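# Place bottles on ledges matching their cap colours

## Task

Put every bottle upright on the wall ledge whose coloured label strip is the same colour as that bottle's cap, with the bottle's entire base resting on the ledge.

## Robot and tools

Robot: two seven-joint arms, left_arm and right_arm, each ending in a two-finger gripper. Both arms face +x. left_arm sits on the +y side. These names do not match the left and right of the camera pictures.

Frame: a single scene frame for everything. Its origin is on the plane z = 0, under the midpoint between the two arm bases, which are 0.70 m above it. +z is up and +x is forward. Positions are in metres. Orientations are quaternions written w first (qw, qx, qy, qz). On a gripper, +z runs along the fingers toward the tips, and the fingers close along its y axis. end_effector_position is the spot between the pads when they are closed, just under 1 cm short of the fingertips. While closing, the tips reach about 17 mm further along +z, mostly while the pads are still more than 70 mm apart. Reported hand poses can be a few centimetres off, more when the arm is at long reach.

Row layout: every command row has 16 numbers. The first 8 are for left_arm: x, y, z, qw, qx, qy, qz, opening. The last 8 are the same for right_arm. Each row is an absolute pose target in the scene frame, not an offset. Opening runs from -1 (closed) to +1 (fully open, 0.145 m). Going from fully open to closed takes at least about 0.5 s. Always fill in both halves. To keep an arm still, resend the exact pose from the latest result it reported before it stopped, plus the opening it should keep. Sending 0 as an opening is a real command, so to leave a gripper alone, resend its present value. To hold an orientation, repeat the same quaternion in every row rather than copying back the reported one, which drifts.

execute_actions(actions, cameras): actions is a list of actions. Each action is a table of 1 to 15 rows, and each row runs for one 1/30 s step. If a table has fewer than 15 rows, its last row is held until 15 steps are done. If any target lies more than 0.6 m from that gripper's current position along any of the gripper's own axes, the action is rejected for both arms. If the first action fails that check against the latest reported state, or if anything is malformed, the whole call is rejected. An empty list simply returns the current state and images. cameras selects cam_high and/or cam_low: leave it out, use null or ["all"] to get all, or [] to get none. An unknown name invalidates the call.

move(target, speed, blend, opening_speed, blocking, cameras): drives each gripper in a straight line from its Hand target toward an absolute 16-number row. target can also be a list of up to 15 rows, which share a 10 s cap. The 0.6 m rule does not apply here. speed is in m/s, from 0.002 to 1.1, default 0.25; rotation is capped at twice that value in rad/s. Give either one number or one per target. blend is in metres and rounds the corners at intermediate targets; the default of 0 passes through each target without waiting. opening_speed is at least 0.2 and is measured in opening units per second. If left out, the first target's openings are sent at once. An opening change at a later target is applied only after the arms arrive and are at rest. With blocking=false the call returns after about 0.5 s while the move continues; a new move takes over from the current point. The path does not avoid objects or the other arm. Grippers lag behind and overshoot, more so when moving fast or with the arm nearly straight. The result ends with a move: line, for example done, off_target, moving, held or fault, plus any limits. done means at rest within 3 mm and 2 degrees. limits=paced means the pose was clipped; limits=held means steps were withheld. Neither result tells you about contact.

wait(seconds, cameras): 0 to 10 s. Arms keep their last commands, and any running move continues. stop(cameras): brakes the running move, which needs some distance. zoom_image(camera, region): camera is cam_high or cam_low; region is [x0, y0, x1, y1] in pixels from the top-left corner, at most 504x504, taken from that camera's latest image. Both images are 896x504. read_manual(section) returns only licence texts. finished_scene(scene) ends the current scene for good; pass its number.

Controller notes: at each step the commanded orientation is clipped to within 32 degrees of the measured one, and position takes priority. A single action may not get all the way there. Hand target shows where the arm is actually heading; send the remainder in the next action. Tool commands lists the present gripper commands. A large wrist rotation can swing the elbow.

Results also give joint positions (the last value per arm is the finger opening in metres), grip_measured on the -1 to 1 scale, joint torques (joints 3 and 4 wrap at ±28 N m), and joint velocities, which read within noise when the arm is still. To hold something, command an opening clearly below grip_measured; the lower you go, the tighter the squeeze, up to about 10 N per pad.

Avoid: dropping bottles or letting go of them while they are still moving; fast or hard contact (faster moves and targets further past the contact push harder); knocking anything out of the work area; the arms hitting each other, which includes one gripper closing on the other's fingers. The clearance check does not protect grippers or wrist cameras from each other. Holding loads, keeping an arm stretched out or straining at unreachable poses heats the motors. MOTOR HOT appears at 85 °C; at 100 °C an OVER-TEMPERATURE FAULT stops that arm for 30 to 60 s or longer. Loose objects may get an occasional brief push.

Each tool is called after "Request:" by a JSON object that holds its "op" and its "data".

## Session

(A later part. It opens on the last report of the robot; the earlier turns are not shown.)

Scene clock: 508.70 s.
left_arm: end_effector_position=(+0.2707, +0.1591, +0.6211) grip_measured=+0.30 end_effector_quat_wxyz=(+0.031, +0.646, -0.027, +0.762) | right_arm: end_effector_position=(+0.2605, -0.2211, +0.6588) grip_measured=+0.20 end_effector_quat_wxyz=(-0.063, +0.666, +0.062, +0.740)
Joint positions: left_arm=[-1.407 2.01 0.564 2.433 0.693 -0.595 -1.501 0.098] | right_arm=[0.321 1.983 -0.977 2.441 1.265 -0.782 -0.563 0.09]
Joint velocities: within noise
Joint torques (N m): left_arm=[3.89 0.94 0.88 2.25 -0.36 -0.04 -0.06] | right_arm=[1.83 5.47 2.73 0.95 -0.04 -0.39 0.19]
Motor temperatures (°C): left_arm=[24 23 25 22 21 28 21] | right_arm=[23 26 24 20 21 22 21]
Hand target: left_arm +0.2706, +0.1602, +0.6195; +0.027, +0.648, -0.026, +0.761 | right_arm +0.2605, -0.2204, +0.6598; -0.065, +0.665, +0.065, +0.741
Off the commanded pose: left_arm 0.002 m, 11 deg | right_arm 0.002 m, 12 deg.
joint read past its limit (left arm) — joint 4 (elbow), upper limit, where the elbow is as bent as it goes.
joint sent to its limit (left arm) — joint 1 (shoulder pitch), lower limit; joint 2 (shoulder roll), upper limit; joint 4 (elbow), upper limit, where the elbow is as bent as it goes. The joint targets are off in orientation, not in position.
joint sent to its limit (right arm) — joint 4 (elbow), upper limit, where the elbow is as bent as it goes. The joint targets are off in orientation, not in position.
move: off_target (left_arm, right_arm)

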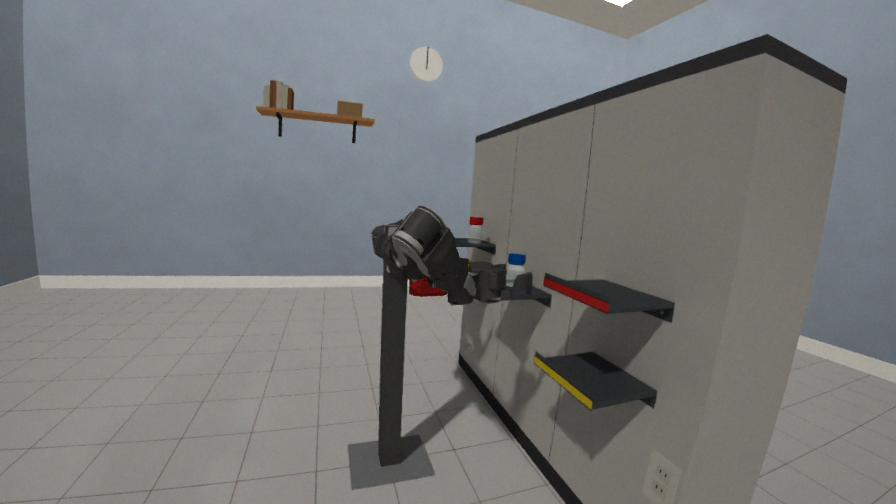

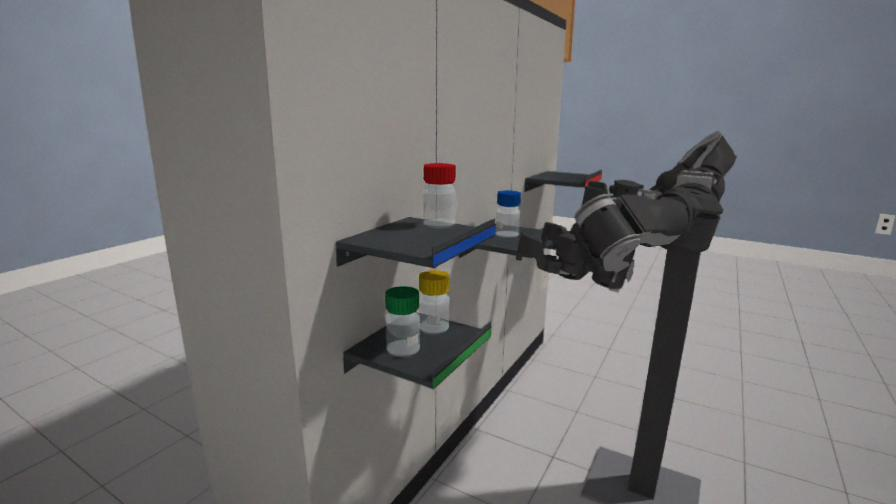

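Request:
{"op": "move", "data": {"target": [[0.25,0.18,0.40,0,0.924,0,0.383,0.3,0.25,-0.25,0.42,0,0.924,0,0.383,0.3]], "speed": 0.2}}

Scene clock: 518.10 s.
left_arm: end_effector_position=(+0.2449, +0.1860, +0.4111) grip_measured=+0.30 end_effector_quat_wxyz=(+0.132, +0.916, -0.217, +0.311) | right_arm: end_effector_position=(+0.2500, -0.2496, +0.4203) grip_measured=+0.30 end_effector_quat_wxyz=(-0.001, +0.923, +0.001, +0.384)
Joint positions: left_arm=[-1.407 2.011 0.416 1.941 1.584 -0.125 -0.186 0.098] | right_arm=[0.148 1.398 -0.971 2.021 1.464 0.015 -0.587 0.098]
Joint velocities: within noise
Joint torques (N m): left_arm=[4.71 0.96 2.11 1.03 0.11 -0.34 0.32] | right_arm=[2.55 5.31 2.91 1.78 -0.08 -0.15 -0.06]
Motor temperatures (°C): left_arm=[24 23 25 22 22 27 21] | right_arm=[22 26 24 20 21 22 21]
Hand target: left_arm +0.2445, +0.1859, +0.4105; +0.134, +0.916, -0.217, +0.309 | right_arm +0.2499, -0.2500, +0.4199; +0.000, +0.924, +0.000, +0.383
Off the commanded pose: left_arm 0.014 m, 30 deg | right_arm 0.001 m, 0 deg.
joint read past its limit (left arm) — joint 2 (shoulder roll), upper limit.
joint sent to its limit (left arm) — joint 1 (shoulder pitch), lower limit; joint 2 (shoulder roll), upper limit; joint 5 (forearm roll), upper limit. The joint targets are off in position and orientation.
move: off_target (left_arm)

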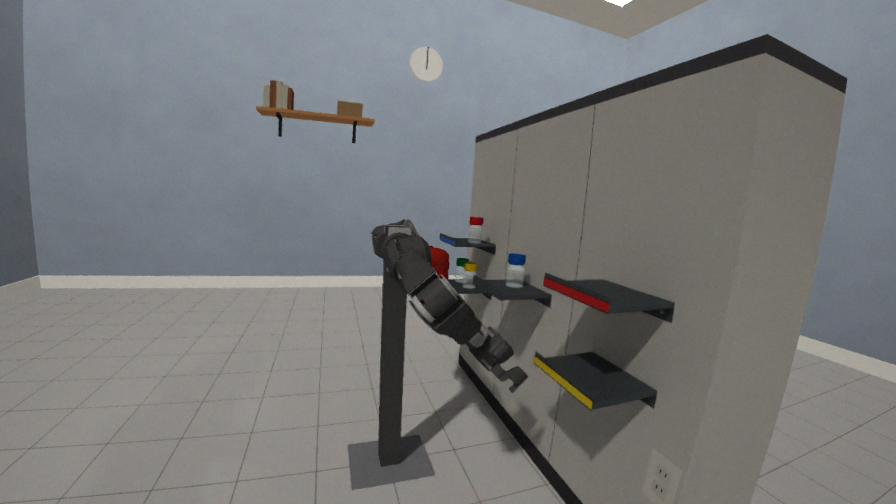

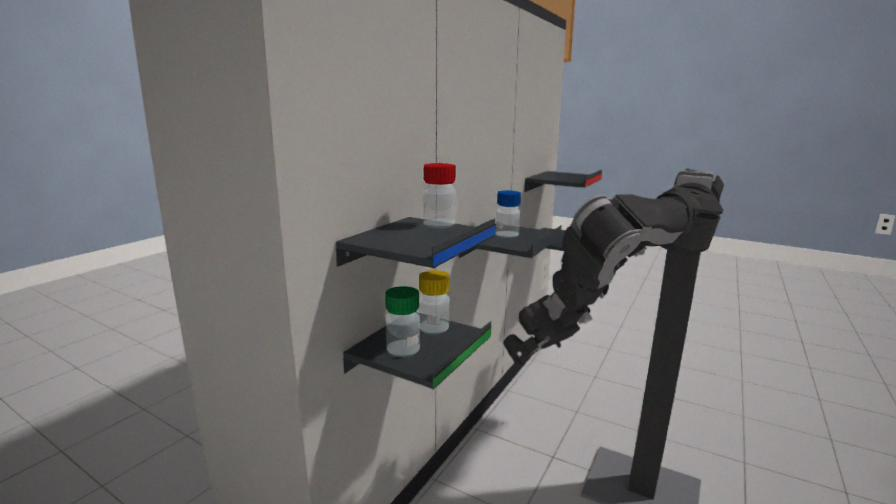

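Request:
{"op": "move", "data": {"target": [[0.12,0.28,0.18,0,1,0,0,0.3,0.25,-0.25,0.42,0,0.924,0,0.383,0.3],[0.25,0.18,0.38,0,0.924,0,0.383,0.3,0.25,-0.25,0.42,0,0.924,0,0.383,0.3],[0.27,0.03,0.62,0,0.7071,0,0.7071,0.3,0.25,-0.25,0.42,0,0.924,0,0.383,0.3]], "speed": 0.25}}

Request:
{"op": "zoom_image", "data": {"camera": "cam_low", "region": [400, 120, 640, 270]}}

Scene clock: 532.23 s.
left_arm: end_effector_position=(+0.2685, +0.0338, +0.6213) grip_measured=+0.30 end_effector_quat_wxyz=(+0.303, +0.718, -0.300, +0.550) | right_arm: end_effector_position=(+0.2500, -0.2496, +0.4203) grip_measured=+0.30 end_effector_quat_wxyz=(-0.001, +0.923, +0.001, +0.384)
Joint positions: left_arm=[-1.407 2.011 1.129 2.318 1.584 -0.087 -0.275 0.098] | right_arm=[0.148 1.398 -0.971 2.021 1.464 0.015 -0.587 0.098]
Joint velocities: within noise
Joint torques (N m): left_arm=[4.87 0.73 2.97 0.66 0.06 -0.53 0.31] | right_arm=[2.44 5.31 2.84 1.91 -0.09 -0.15 -0.08]
Motor temperatures (°C): left_arm=[24 22 25 22 21 27 21] | right_arm=[22 26 24 20 21 22 21]
Hand target: left_arm +0.2682, +0.0334, +0.6209; +0.305, +0.718, -0.301, +0.548 | right_arm +0.2499, -0.2500, +0.4199; +0.000, +0.924, +0.000, +0.383
Off the commanded pose: left_arm 0.004 m, 53 deg; orientation clipped | right_arm 0.001 m, 0 deg.
joint sent to its limit (left arm) — joint 1 (shoulder pitch), lower limit; joint 2 (shoulder roll), upper limit; joint 5 (forearm roll), upper limit. The joint targets are off in position and orientation.
move: off_target (left_arm); limits=paced

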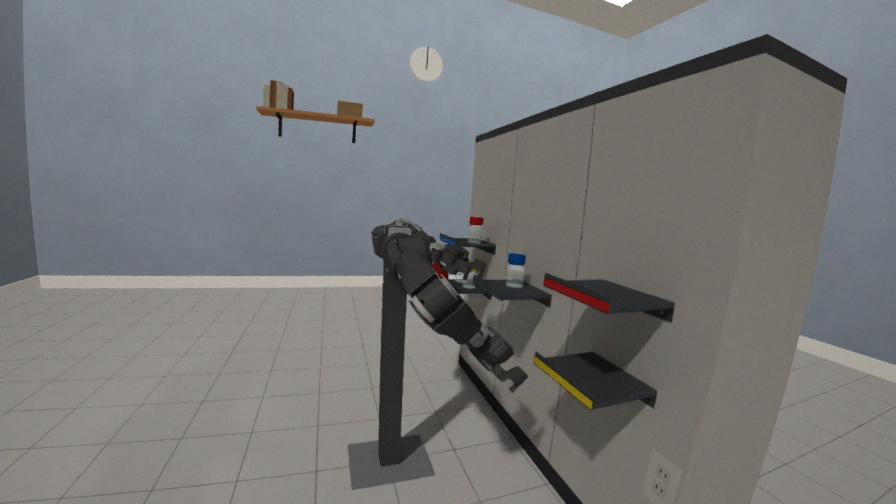

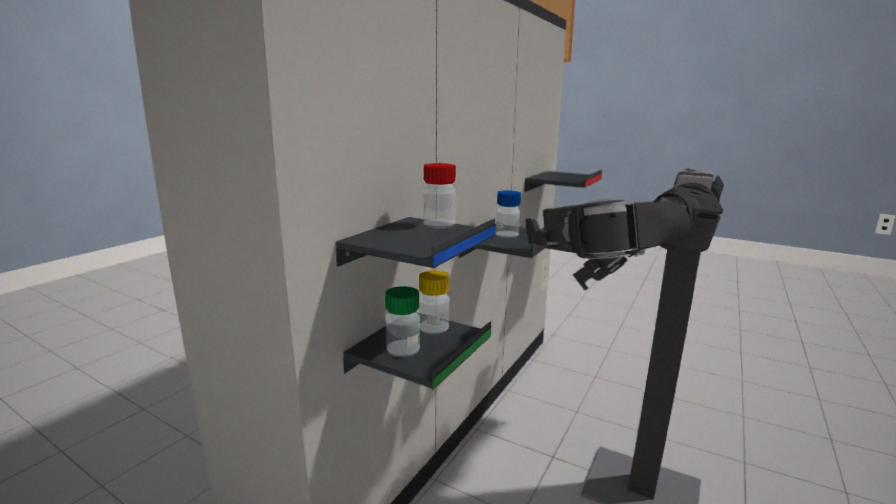

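Scaled by 2.100 from the camera's 896x504 image, which has a finer 1280x720 frame.

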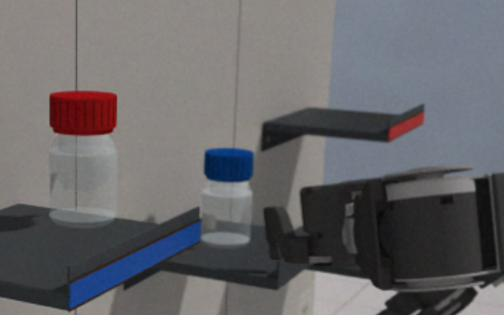

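Request:
{"op": "move", "data": {"target": [[0.22,0.25,0.45,0,0.924,0,0.383,0.3,0.25,-0.25,0.42,0,0.924,0,0.383,0.3],[0.08,0.20,0.15,0,1,0,0,0.3,0.25,-0.25,0.42,0,0.924,0,0.383,0.3]], "speed": 0.25}}

Scene clock: 546.87 s.
left_arm: end_effector_position=(+0.0553, +0.2582, +0.3424) grip_measured=+0.30 end_effector_quat_wxyz=(+0.107, +0.992, -0.024, +0.057) | right_arm: end_effector_position=(+0.2500, -0.2496, +0.4203) grip_measured=+0.30 end_effector_quat_wxyz=(-0.001, +0.923, +0.001, +0.384)
Joint positions: left_arm=[-1.408 1.597 0.015 1.951 1.585 0.058 -0.163 0.098] | right_arm=[0.148 1.398 -0.971 2.021 1.464 0.015 -0.587 0.098]
Joint velocities: within noise
Joint torques (N m): left_arm=[0.59 0.75 0.32 1.59 0.13 -0.05 0.3] | right_arm=[2.55 5.18 2.86 1.83 -0.1 -0.15 -0.07]
Motor temperatures (°C): left_arm=[24 22 25 22 21 27 21] | right_arm=[22 26 24 20 21 22 21]
Hand target: left_arm +0.0540, +0.2589, +0.3420; +0.106, +0.993, -0.022, +0.055 | right_arm +0.2499, -0.2500, +0.4199; +0.000, +0.924, +0.000, +0.383
Off the commanded pose: left_arm 0.203 m, 14 deg | right_arm 0.001 m, 0 deg.
joint sent to its limit (left arm) — joint 1 (shoulder pitch), lower limit; joint 5 (forearm roll), upper limit. The joint targets are off in position and orientation.
move: off_target (left_arm)

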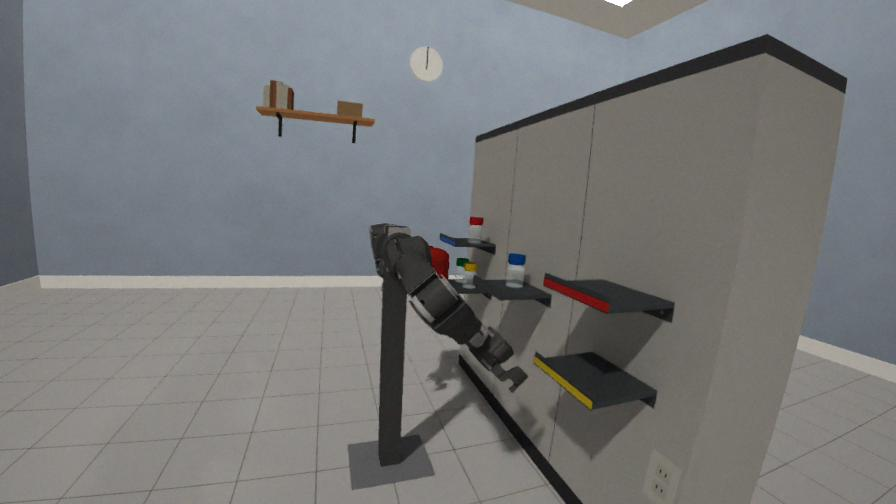

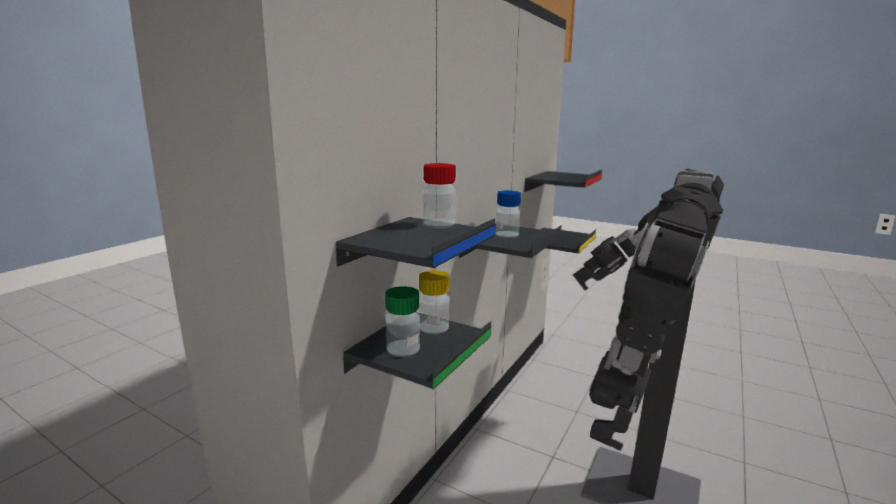

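Request:
{"op": "move", "data": {"target": [[0.10,0.48,0.30,0,1,0,0,0.3,0.25,-0.25,0.42,0,0.924,0,0.383,0.3],[0.20,0.35,0.20,0,1,0,0,0.3,0.25,-0.25,0.42,0,0.924,0,0.383,0.3]], "speed": 0.25}}

Scene clock: 560.87 s.
left_arm: end_effector_position=(+0.1683, +0.3511, +0.3429) grip_measured=+0.30 end_effector_quat_wxyz=(-0.008, +0.980, -0.175, +0.096) | right_arm: end_effector_position=(+0.2500, -0.2496, +0.4203) grip_measured=+0.30 end_effector_quat_wxyz=(-0.001, +0.923, +0.001, +0.384)
Joint positions: left_arm=[-1.407 1.94 0.119 1.55 1.585 0.086 0.026 0.098] | right_arm=[0.148 1.398 -0.971 2.021 1.464 0.015 -0.587 0.098]
Joint velocities: within noise
Joint torques (N m): left_arm=[3.81 1.15 0.79 -0.05 0.13 -0.24 -0.02] | right_arm=[2.57 5.24 2.84 1.78 -0.1 -0.16 -0.06]
Motor temperatures (°C): left_arm=[23 22 25 22 21 27 21] | right_arm=[22 26 24 20 21 22 21]
Hand target: left_arm +0.1680, +0.3518, +0.3426; -0.010, +0.980, -0.174, +0.097 | right_arm +0.2499, -0.2500, +0.4199; +0.000, +0.924, +0.000, +0.383
Off the commanded pose: left_arm 0.146 m, 23 deg | right_arm 0.001 m, 0 deg.
joint sent to its limit (left arm) — joint 1 (shoulder pitch), lower limit; joint 5 (forearm roll), upper limit. The joint targets are off in position and orientation.
move: off_target (left_arm)

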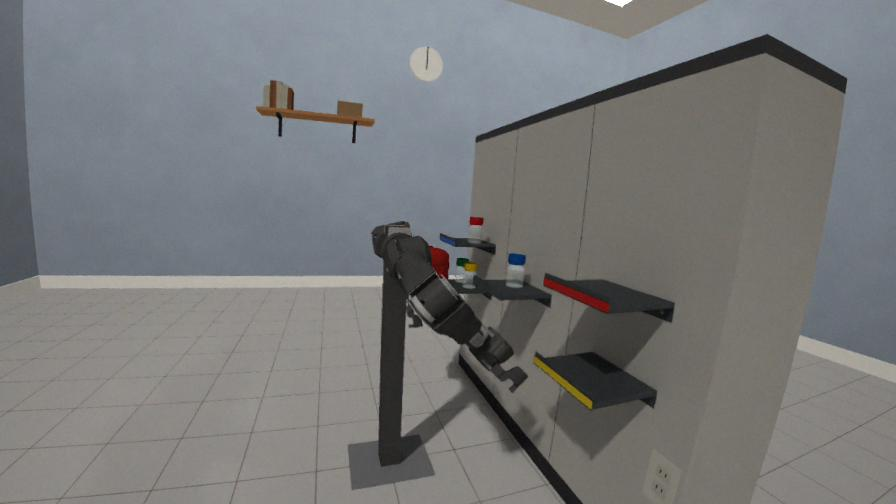

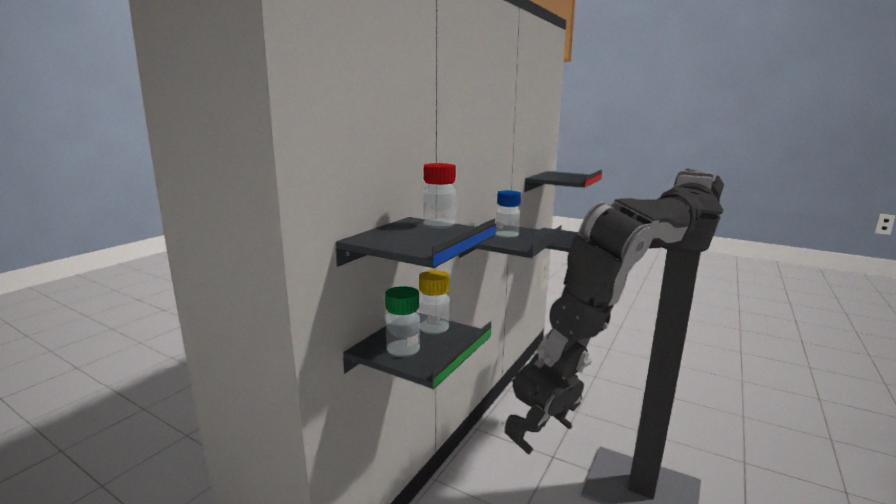

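Request:
{"op": "move", "data": {"target": [[0.27,0.30,0.60,0,0.7071,0,0.7071,0.0,0.25,-0.25,0.42,0,0.924,0,0.383,0.3],[0.32,0.2,0.66,0,0.7071,0,0.7071,0.0,0.25,-0.25,0.42,0,0.924,0,0.383,0.3],[0.42,0.2,0.66,0,0.7071,0,0.7071,0.0,0.25,-0.25,0.42,0,0.924,0,0.383,0.3]], "speed": 0.2}}

Scene clock: 605.47 s.
left_arm: end_effector_position=(+0.4201, +0.2012, +0.6612) grip_measured=+0.00 end_effector_quat_wxyz=(-0.001, +0.706, +0.004, +0.708) | right_arm: end_effector_position=(+0.2500, -0.2496, +0.4203) grip_measured=+0.30 end_effector_quat_wxyz=(-0.001, +0.923, +0.001, +0.384)
Joint positions: left_arm=[0.959 1.014 -0.967 1.844 1.289 0.137 -0.721 0.076] | right_arm=[0.148 1.398 -0.971 2.021 1.464 0.015 -0.587 0.098]
Joint velocities: within noise
Joint torques (N m): left_arm=[7.74 2.33 2.71 1.83 -0.26 -0.44 0.23] | right_arm=[2.57 5.29 2.8 1.87 -0.1 -0.15 -0.06]
Motor temperatures (°C): left_arm=[24 22 24 22 21 26 21] | right_arm=[22 26 24 20 21 21 21]
Hand target: left_arm +0.4200, +0.2000, +0.6600; +0.000, +0.707, +0.000, +0.707 | right_arm +0.2500, -0.2500, +0.4199; +0.000, +0.924, +0.000, +0.383
Off the commanded pose: left_arm 0.002 m, 0 deg | right_arm 0.001 m, 0 deg.
move: done

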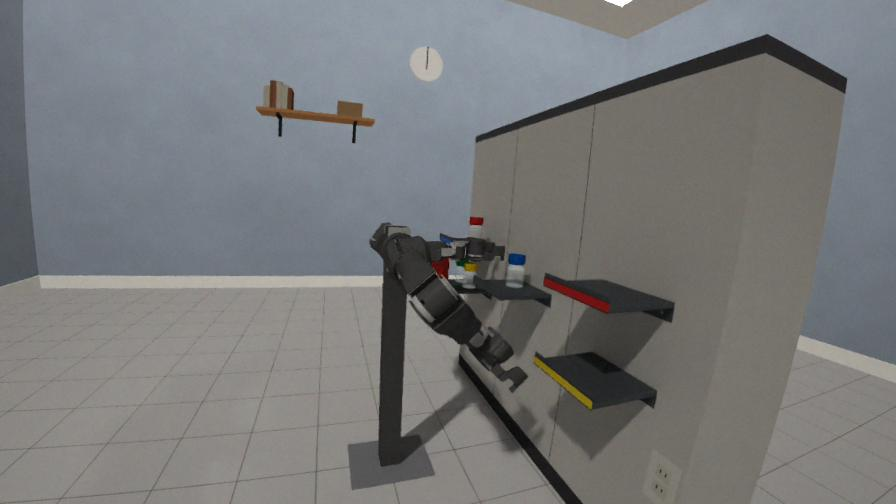

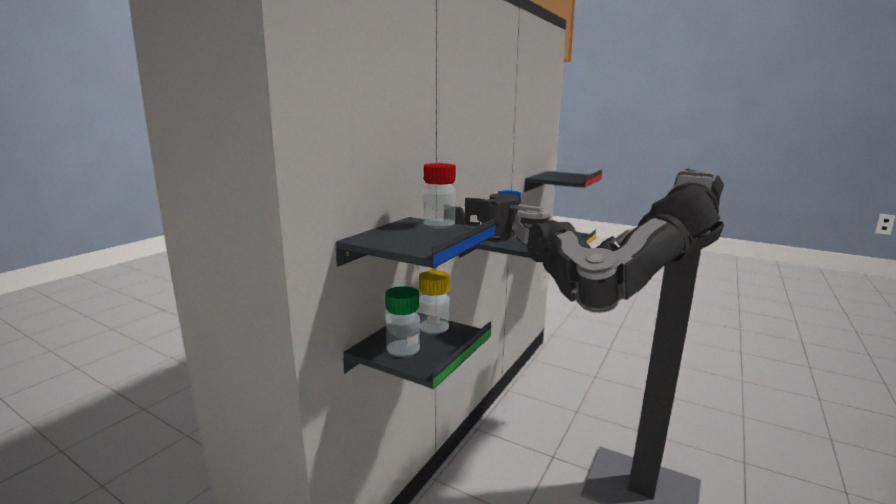

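Request:
{"op": "move", "data": {"target": [[0.33,0.12,0.645,0,0.7071,0,0.7071,0.3,0.25,-0.25,0.42,0,0.924,0,0.383,0.3],[0.32,0.0,0.634,0,0.7071,0,0.7071,0.3,0.25,-0.25,0.42,0,0.924,0,0.383,0.3],[0.40,0.0,0.634,0,0.7071,0,0.7071,0.3,0.25,-0.25,0.42,0,0.924,0,0.383,0.3]], "speed": 0.15}}

Request:
{"op": "zoom_image", "data": {"camera": "cam_low", "region": [400, 120, 640, 270]}}

Request:
{"op": "zoom_image", "data": {"camera": "cam_high", "region": [420, 190, 660, 340]}}

Scene clock: 626.77 s.
left_arm: end_effector_position=(+0.4000, +0.0012, +0.6341) grip_measured=+0.30 end_effector_quat_wxyz=(-0.003, +0.707, +0.001, +0.708) | right_arm: end_effector_position=(+0.2500, -0.2496, +0.4203) grip_measured=+0.30 end_effector_quat_wxyz=(-0.001, +0.923, +0.001, +0.384)
Joint positions: left_arm=[0.981 0.214 -1.191 1.693 1.006 0.269 -1.294 0.098] | right_arm=[0.148 1.398 -0.971 2.021 1.464 0.015 -0.587 0.098]
Joint velocities: within noise
Joint torques (N m): left_arm=[8.74 -1.23 2.66 2.82 -0.32 -0.32 0.23] | right_arm=[2.47 5.26 2.88 1.85 -0.09 -0.15 -0.08]
Motor temperatures (°C): left_arm=[26 22 25 22 22 26 21] | right_arm=[22 26 24 20 21 21 21]
Hand target: left_arm +0.4000, +0.0000, +0.6340; +0.000, +0.707, +0.000, +0.707 | right_arm +0.2500, -0.2500, +0.4199; +0.000, +0.924, +0.000, +0.383
Off the commanded pose: left_arm 0.001 m, 0 deg | right_arm 0.001 m, 0 deg.
move: done

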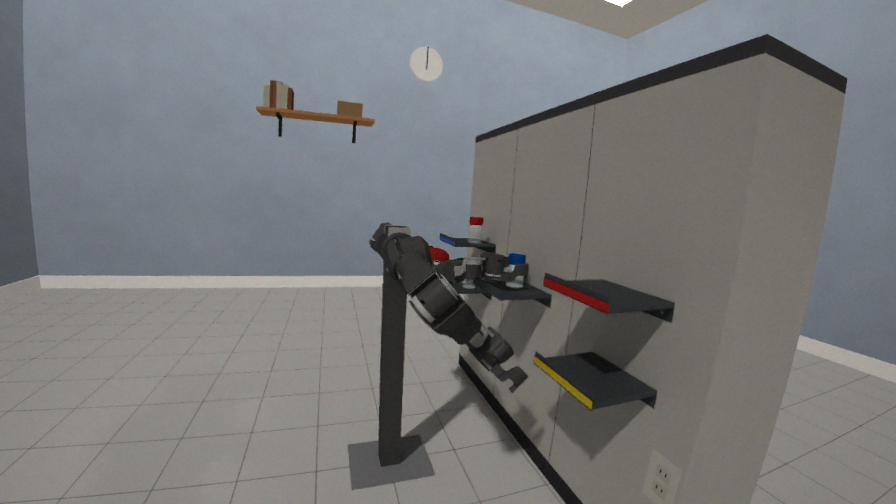

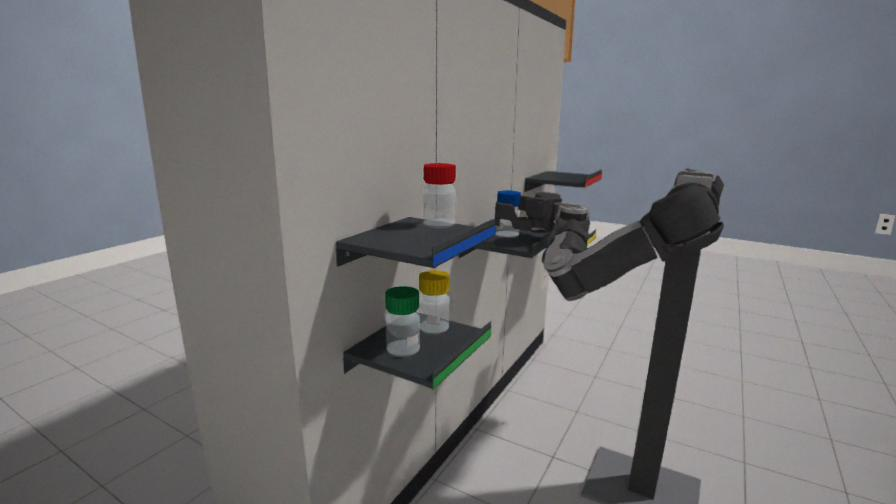

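Scaled by 2.100 from the camera's 896x504 image, which has a finer 1280x720 frame.

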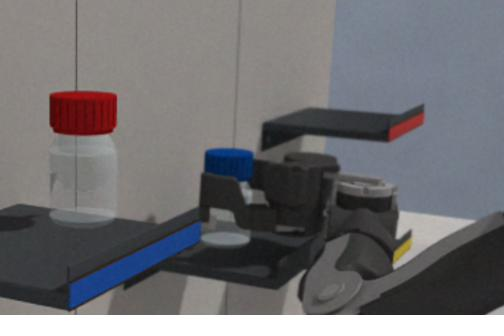

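Scaled by 2.100 from the camera's 896x504 image, which has a finer 1280x720 frame.

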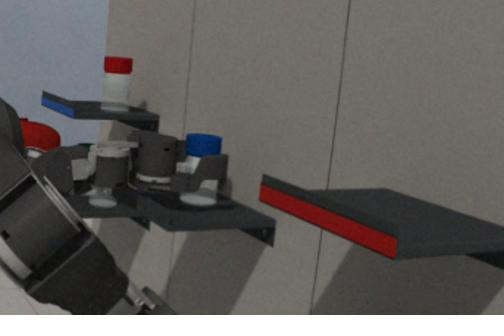

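Request:
{"op": "move", "data": {"target": [[0.40,0.0,0.634,0,0.7071,0,0.7071,-0.55,0.25,-0.25,0.42,0,0.924,0,0.383,0.3],[0.40,0.0,0.68,0,0.7071,0,0.7071,-0.55,0.25,-0.25,0.42,0,0.924,0,0.383,0.3],[0.40,0.19,0.74,0,0.7071,0,0.7071,-0.55,0.25,-0.25,0.42,0,0.924,0,0.383,0.3],[0.395,0.21,0.86,0,0.7071,0,0.7071,-0.55,0.25,-0.25,0.42,0,0.924,0,0.383,0.3],[0.39,0.445,0.86,0,0.7071,0,0.7071,-0.55,0.25,-0.25,0.42,0,0.924,0,0.383,0.3]], "speed": 0.15, "opening_speed": 0.8, "blend": [0,0.01,0.03,0.02,0]}}

Request:
{"op": "zoom_image", "data": {"camera": "cam_low", "region": [320, 60, 640, 320]}}

Scene clock: 648.80 s.
left_arm: end_effector_position=(+0.3906, +0.4461, +0.8566) grip_measured=-0.26 end_effector_quat_wxyz=(-0.001, +0.712, +0.003, +0.702) | right_arm: end_effector_position=(+0.2500, -0.2496, +0.4203) grip_measured=+0.30 end_effector_quat_wxyz=(-0.001, +0.923, +0.001, +0.384)
Joint positions: left_arm=[1.955 1.17 -1.123 0.774 1.03 0.66 0.54 0.056] | right_arm=[0.148 1.398 -0.971 2.021 1.464 0.015 -0.587 0.098]
Joint velocities: within noise
Joint torques (N m): left_arm=[7.74 -3.23 2.25 2.17 0.35 -0.82 0.2] | right_arm=[2.68 5.29 2.81 1.81 -0.11 -0.16 -0.05]
Motor temperatures (°C): left_arm=[27 22 25 22 22 26 21] | right_arm=[22 26 24 20 21 21 21]
Hand target: left_arm +0.3900, +0.4449, +0.8600; +0.000, +0.707, +0.000, +0.707 | right_arm +0.2500, -0.2500, +0.4199; +0.000, +0.924, +0.000, +0.383
Off the commanded pose: left_arm 0.004 m, 1 deg | right_arm 0.001 m, 0 deg.
move: off_target (left_arm)

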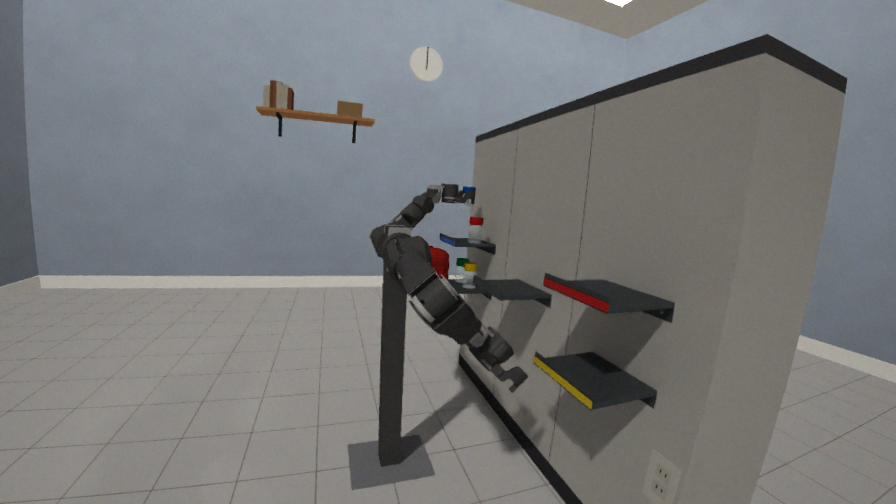

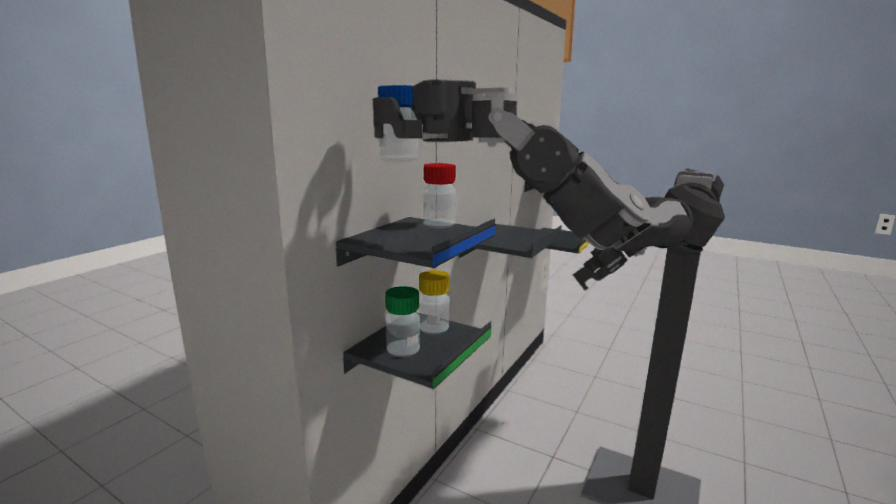

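Scaled by 1.575 from the camera's 896x504 image, which has a finer 1280x720 frame.

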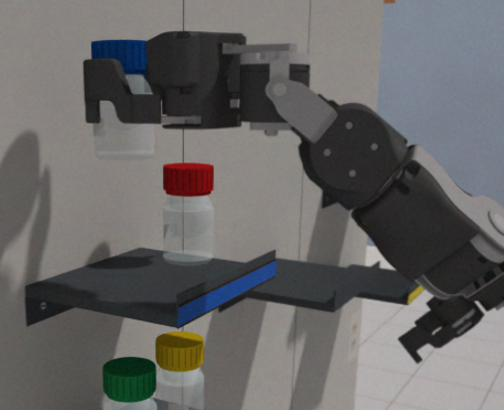

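Request:
{"op": "move", "data": {"target": [[0.39,0.445,0.75,0,0.7071,0,0.7071,-0.55,0.25,-0.25,0.42,0,0.924,0,0.383,0.3],[0.39,0.445,0.727,0,0.7071,0,0.7071,-0.55,0.25,-0.25,0.42,0,0.924,0,0.383,0.3]], "speed": [0.12,0.025]}}

Request:
{"op": "zoom_image", "data": {"camera": "cam_low", "region": [320, 120, 520, 280]}}

Scene clock: 658.30 s.
left_arm: end_effector_position=(+0.3887, +0.4449, +0.7368) grip_measured=-0.26 end_effector_quat_wxyz=(+0.002, +0.695, -0.001, +0.719) | right_arm: end_effector_position=(+0.2500, -0.2496, +0.4203) grip_measured=+0.30 end_effector_quat_wxyz=(-0.001, +0.923, +0.001, +0.384)
Joint positions: left_arm=[1.28 1.442 -1.041 1.11 1.443 0.166 0.358 0.056] | right_arm=[0.148 1.398 -0.971 2.021 1.464 0.015 -0.587 0.098]
Joint velocities: within noise
Joint torques (N m): left_arm=[3.84 2.47 1.33 1.22 0.11 -0.12 -0.07] | right_arm=[2.7 5.29 2.91 1.78 -0.09 -0.17 -0.05]
Motor temperatures (°C): left_arm=[27 22 25 22 22 26 21] | right_arm=[22 26 24 20 20 21 21]
Hand target: left_arm +0.3898, +0.4451, +0.7270; +0.000, +0.707, +0.000, +0.707 | right_arm +0.2500, -0.2500, +0.4199; +0.000, +0.924, +0.000, +0.383
Off the commanded pose: left_arm 0.010 m, 2 deg | right_arm 0.001 m, 0 deg.
move: off_target (left_arm)

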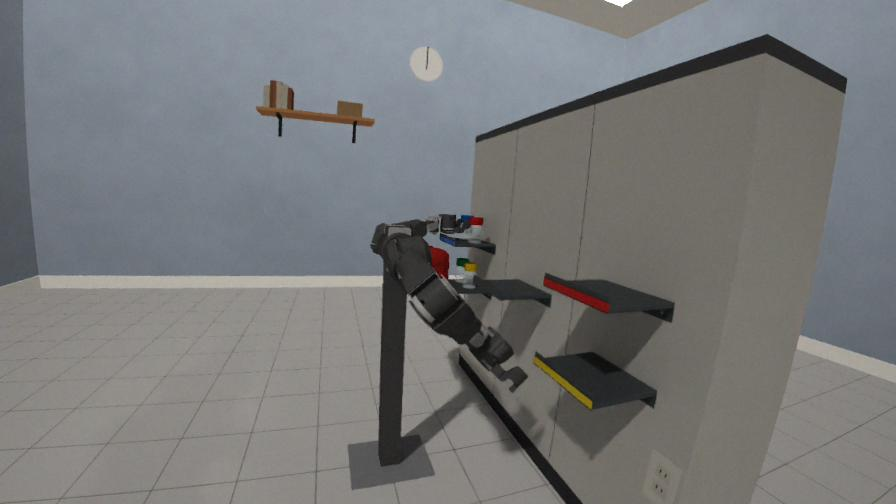

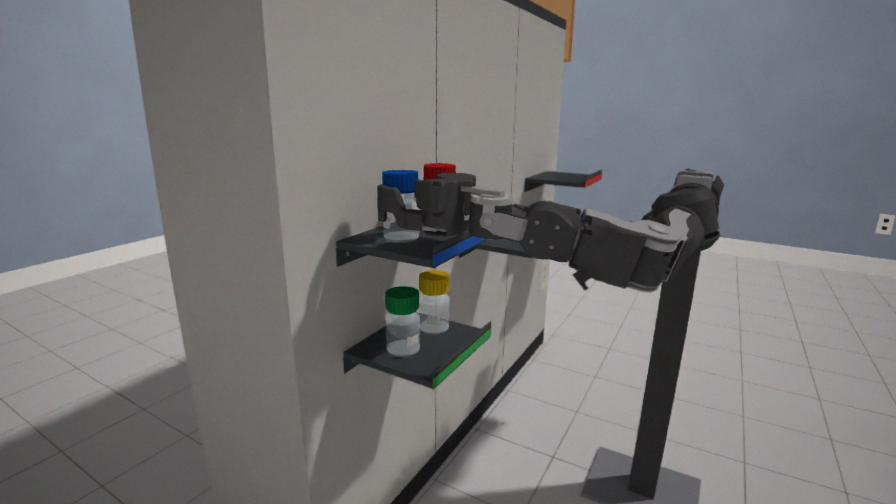

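Scaled by 2.520 from the camera's 896x504 image, which has a finer 1280x720 frame.

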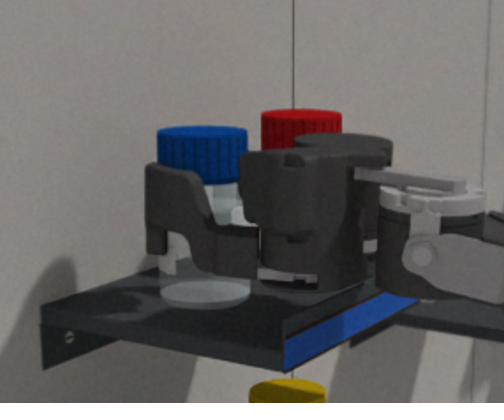

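Request:
{"op": "move", "data": {"target": [[0.389,0.445,0.738,0,0.7071,0,0.7071,-0.55,0.25,-0.25,0.42,0,0.924,0,0.383,0.3],[0.389,0.445,0.738,0,0.7071,0,0.7071,0.05,0.25,-0.25,0.42,0,0.924,0,0.383,0.3],[0.31,0.445,0.741,0,0.7071,0,0.7071,0.05,0.25,-0.25,0.42,0,0.924,0,0.383,0.3],[0.31,0.333,0.735,0,0.7071,0,0.7071,0.1,0.25,-0.25,0.42,0,0.924,0,0.383,0.3],[0.386,0.333,0.733,0,0.7071,0,0.7071,0.1,0.25,-0.25,0.42,0,0.924,0,0.383,0.3]], "speed": [0.05,0.1,0.12,0.12,0.08], "opening_speed": 0.8}}

Request:
{"op": "zoom_image", "data": {"camera": "cam_low", "region": [320, 120, 520, 280]}}

Request:
{"op": "zoom_image", "data": {"camera": "cam_high", "region": [400, 180, 560, 300]}}

Scene clock: 679.40 s.
left_arm: end_effector_position=(+0.3860, +0.3321, +0.7333) grip_measured=+0.10 end_effector_quat_wxyz=(+0.001, +0.706, -0.003, +0.708) | right_arm: end_effector_position=(+0.2500, -0.2496, +0.4203) grip_measured=+0.30 end_effector_quat_wxyz=(-0.001, +0.923, +0.001, +0.384)
Joint positions: left_arm=[1.511 1.508 -1.338 1.697 1.586 0.17 -0.184 0.083] | right_arm=[0.148 1.398 -0.971 2.021 1.464 0.015 -0.587 0.098]
Joint velocities: within noise
Joint torques (N m): left_arm=[5.08 0.59 4.04 0.02 0.06 -0.54 -0.06] | right_arm=[2.68 5.24 2.73 1.74 -0.11 -0.16 -0.07]
Motor temperatures (°C): left_arm=[25 22 25 21 21 26 21] | right_arm=[22 26 24 20 20 21 21]
Hand target: left_arm +0.3860, +0.3331, +0.7329; -0.001, +0.707, -0.001, +0.707 | right_arm +0.2500, -0.2500, +0.4199; +0.000, +0.924, +0.000, +0.383
Off the commanded pose: left_arm 0.001 m, 0 deg | right_arm 0.001 m, 0 deg.
joint sent to its limit (left arm) — joint 5 (forearm roll), upper limit. The joint targets still meet the commanded pose.
move: done

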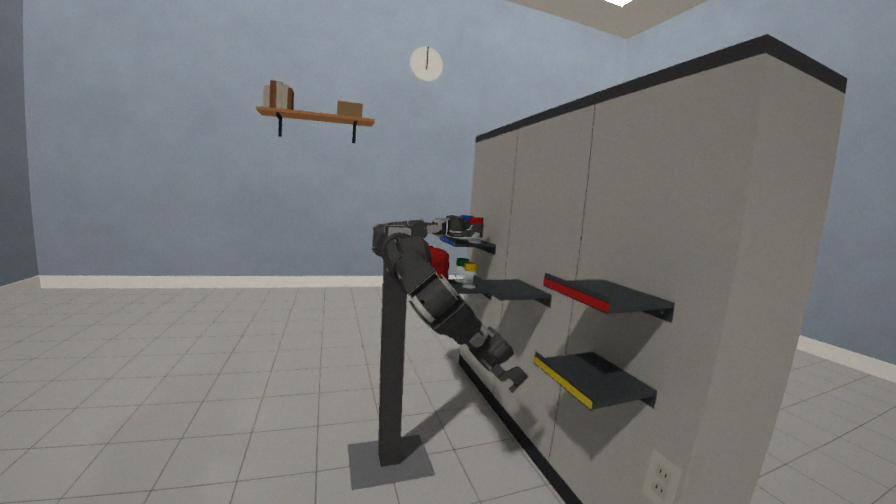

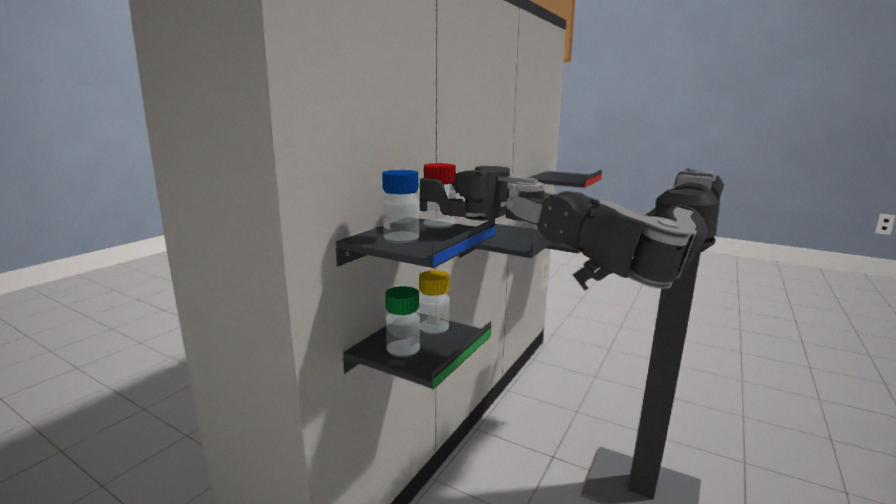

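Scaled by 2.520 from the camera's 896x504 image, which has a finer 1280x720 frame.

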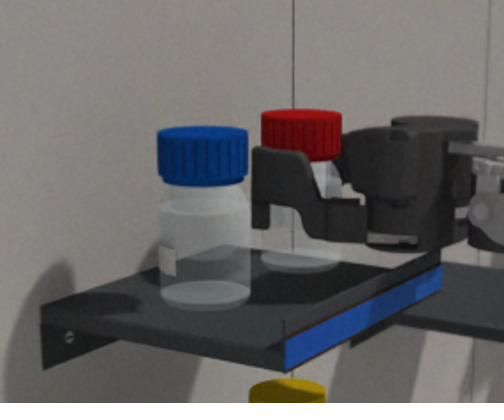

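Scaled by 3.150 from the camera's 896x504 image, which has a finer 1280x720 frame.

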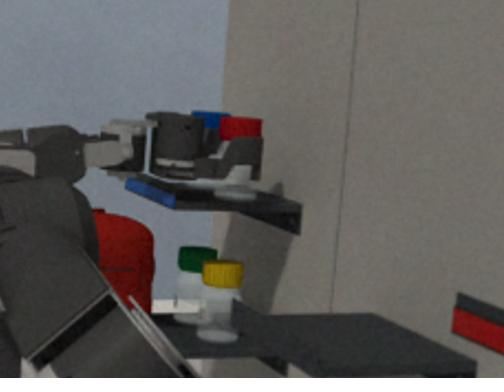

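Request:
{"op": "move", "data": {"target": [[0.386,0.333,0.733,0,0.7071,0,0.7071,-0.55,0.25,-0.25,0.42,0,0.924,0,0.383,0.3],[0.386,0.333,0.765,0,0.7071,0,0.7071,-0.55,0.25,-0.25,0.42,0,0.924,0,0.383,0.3],[0.39,0.19,0.76,0,0.7071,0,0.7071,-0.55,0.25,-0.25,0.42,0,0.924,0,0.383,0.3],[0.39,0.16,0.68,0,0.7071,0,0.7071,-0.55,0.25,-0.25,0.42,0,0.924,0,0.383,0.3],[0.39,0.0,0.66,0,0.7071,0,0.7071,-0.55,0.25,-0.25,0.42,0,0.924,0,0.383,0.3],[0.39,0.0,0.630,0,0.7071,0,0.7071,-0.55,0.25,-0.25,0.42,0,0.924,0,0.383,0.3]], "speed": [0.1,0.1,0.15,0.15,0.15,0.04], "opening_speed": 0.8, "blend": [0,0.005,0.02,0.02,0.005,0]}}

Request:
{"op": "zoom_image", "data": {"camera": "cam_low", "region": [400, 120, 640, 270]}}

Scene clock: 698.73 s.
left_arm: end_effector_position=(+0.3898, +0.0004, +0.6314) grip_measured=-0.25 end_effector_quat_wxyz=(+0.000, +0.707, +0.002, +0.707) | right_arm: end_effector_position=(+0.2500, -0.2496, +0.4203) grip_measured=+0.30 end_effector_quat_wxyz=(-0.001, +0.923, +0.001, +0.384)
Joint positions: left_arm=[0.976 0.227 -1.221 1.74 1.016 0.256 -1.338 0.057] | right_arm=[0.148 1.398 -0.971 2.021 1.464 0.015 -0.587 0.098]
Joint velocities: within noise
Joint torques (N m): left_arm=[8.08 -0.65 1.89 2.28 -0.53 -0.36 0.24] | right_arm=[2.68 5.26 2.85 1.92 -0.09 -0.14 -0.04]
Motor temperatures (°C): left_arm=[25 22 26 21 22 26 21] | right_arm=[22 26 24 20 20 21 21]
Hand target: left_arm +0.3900, +0.0000, +0.6300; +0.000, +0.707, +0.000, +0.707 | right_arm +0.2500, -0.2500, +0.4199; +0.000, +0.924, +0.000, +0.383
Off the commanded pose: left_arm 0.001 m, 0 deg | right_arm 0.001 m, 0 deg.
move: done

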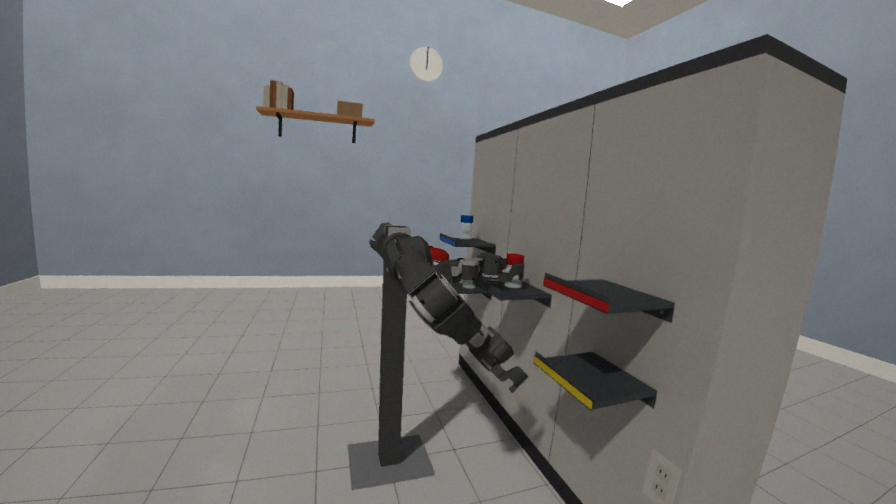

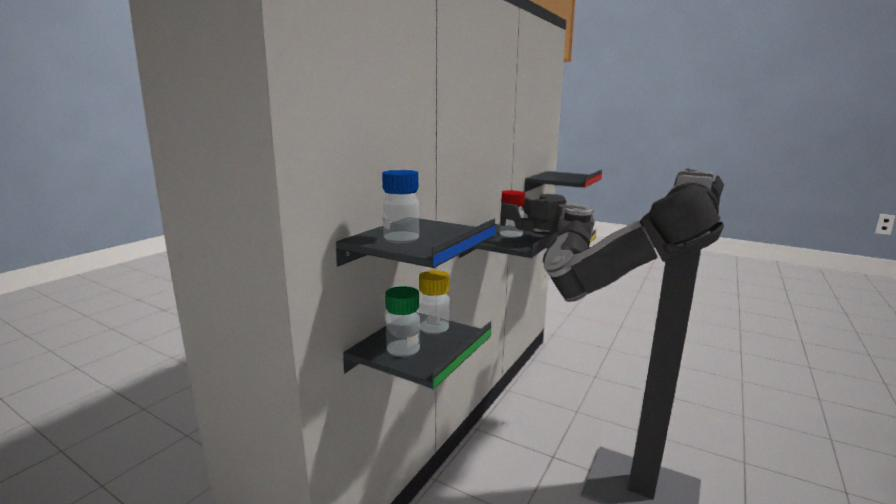

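Scaled by 2.100 from the camera's 896x504 image, which has a finer 1280x720 frame.

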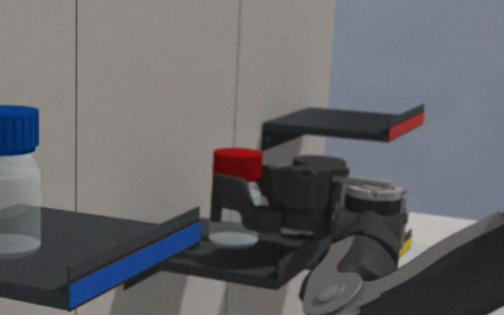

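Request:
{"op": "move", "data": {"target": [0.39,0.0,0.622,0,0.7071,0,0.7071,-0.55,0.25,-0.25,0.42,0,0.924,0,0.383,0.3], "speed": 0.03, "cameras": []}}

Scene clock: 703.83 s.
left_arm: end_effector_position=(+0.3896, +0.0004, +0.6304) grip_measured=-0.25 end_effector_quat_wxyz=(+0.001, +0.697, +0.003, +0.717) | right_arm: end_effector_position=(+0.2500, -0.2496, +0.4203) grip_measured=+0.30 end_effector_quat_wxyz=(-0.001, +0.923, +0.001, +0.384)
Joint positions: left_arm=[0.962 0.228 -1.229 1.732 0.973 0.231 -1.325 0.057] | right_arm=[0.148 1.398 -0.971 2.021 1.464 0.015 -0.587 0.098]
Joint velocities: within noise
Joint torques (N m): left_arm=[5.89 -0.67 2.03 1.68 0.05 -0.15 0.24] | right_arm=[2.65 5.13 2.91 1.81 -0.08 -0.14 -0.05]
Motor temperatures (°C): left_arm=[26 22 26 21 22 26 21] | right_arm=[22 26 24 20 20 21 21]
Hand target: left_arm +0.3898, +0.0000, +0.6220; +0.000, +0.707, +0.000, +0.707 | right_arm +0.2500, -0.2500, +0.4199; +0.000, +0.924, +0.000, +0.383
Off the commanded pose: left_arm 0.008 m, 2 deg | right_arm 0.001 m, 0 deg.
move: off_target (left_arm)
No camera images: "cameras" was empty.


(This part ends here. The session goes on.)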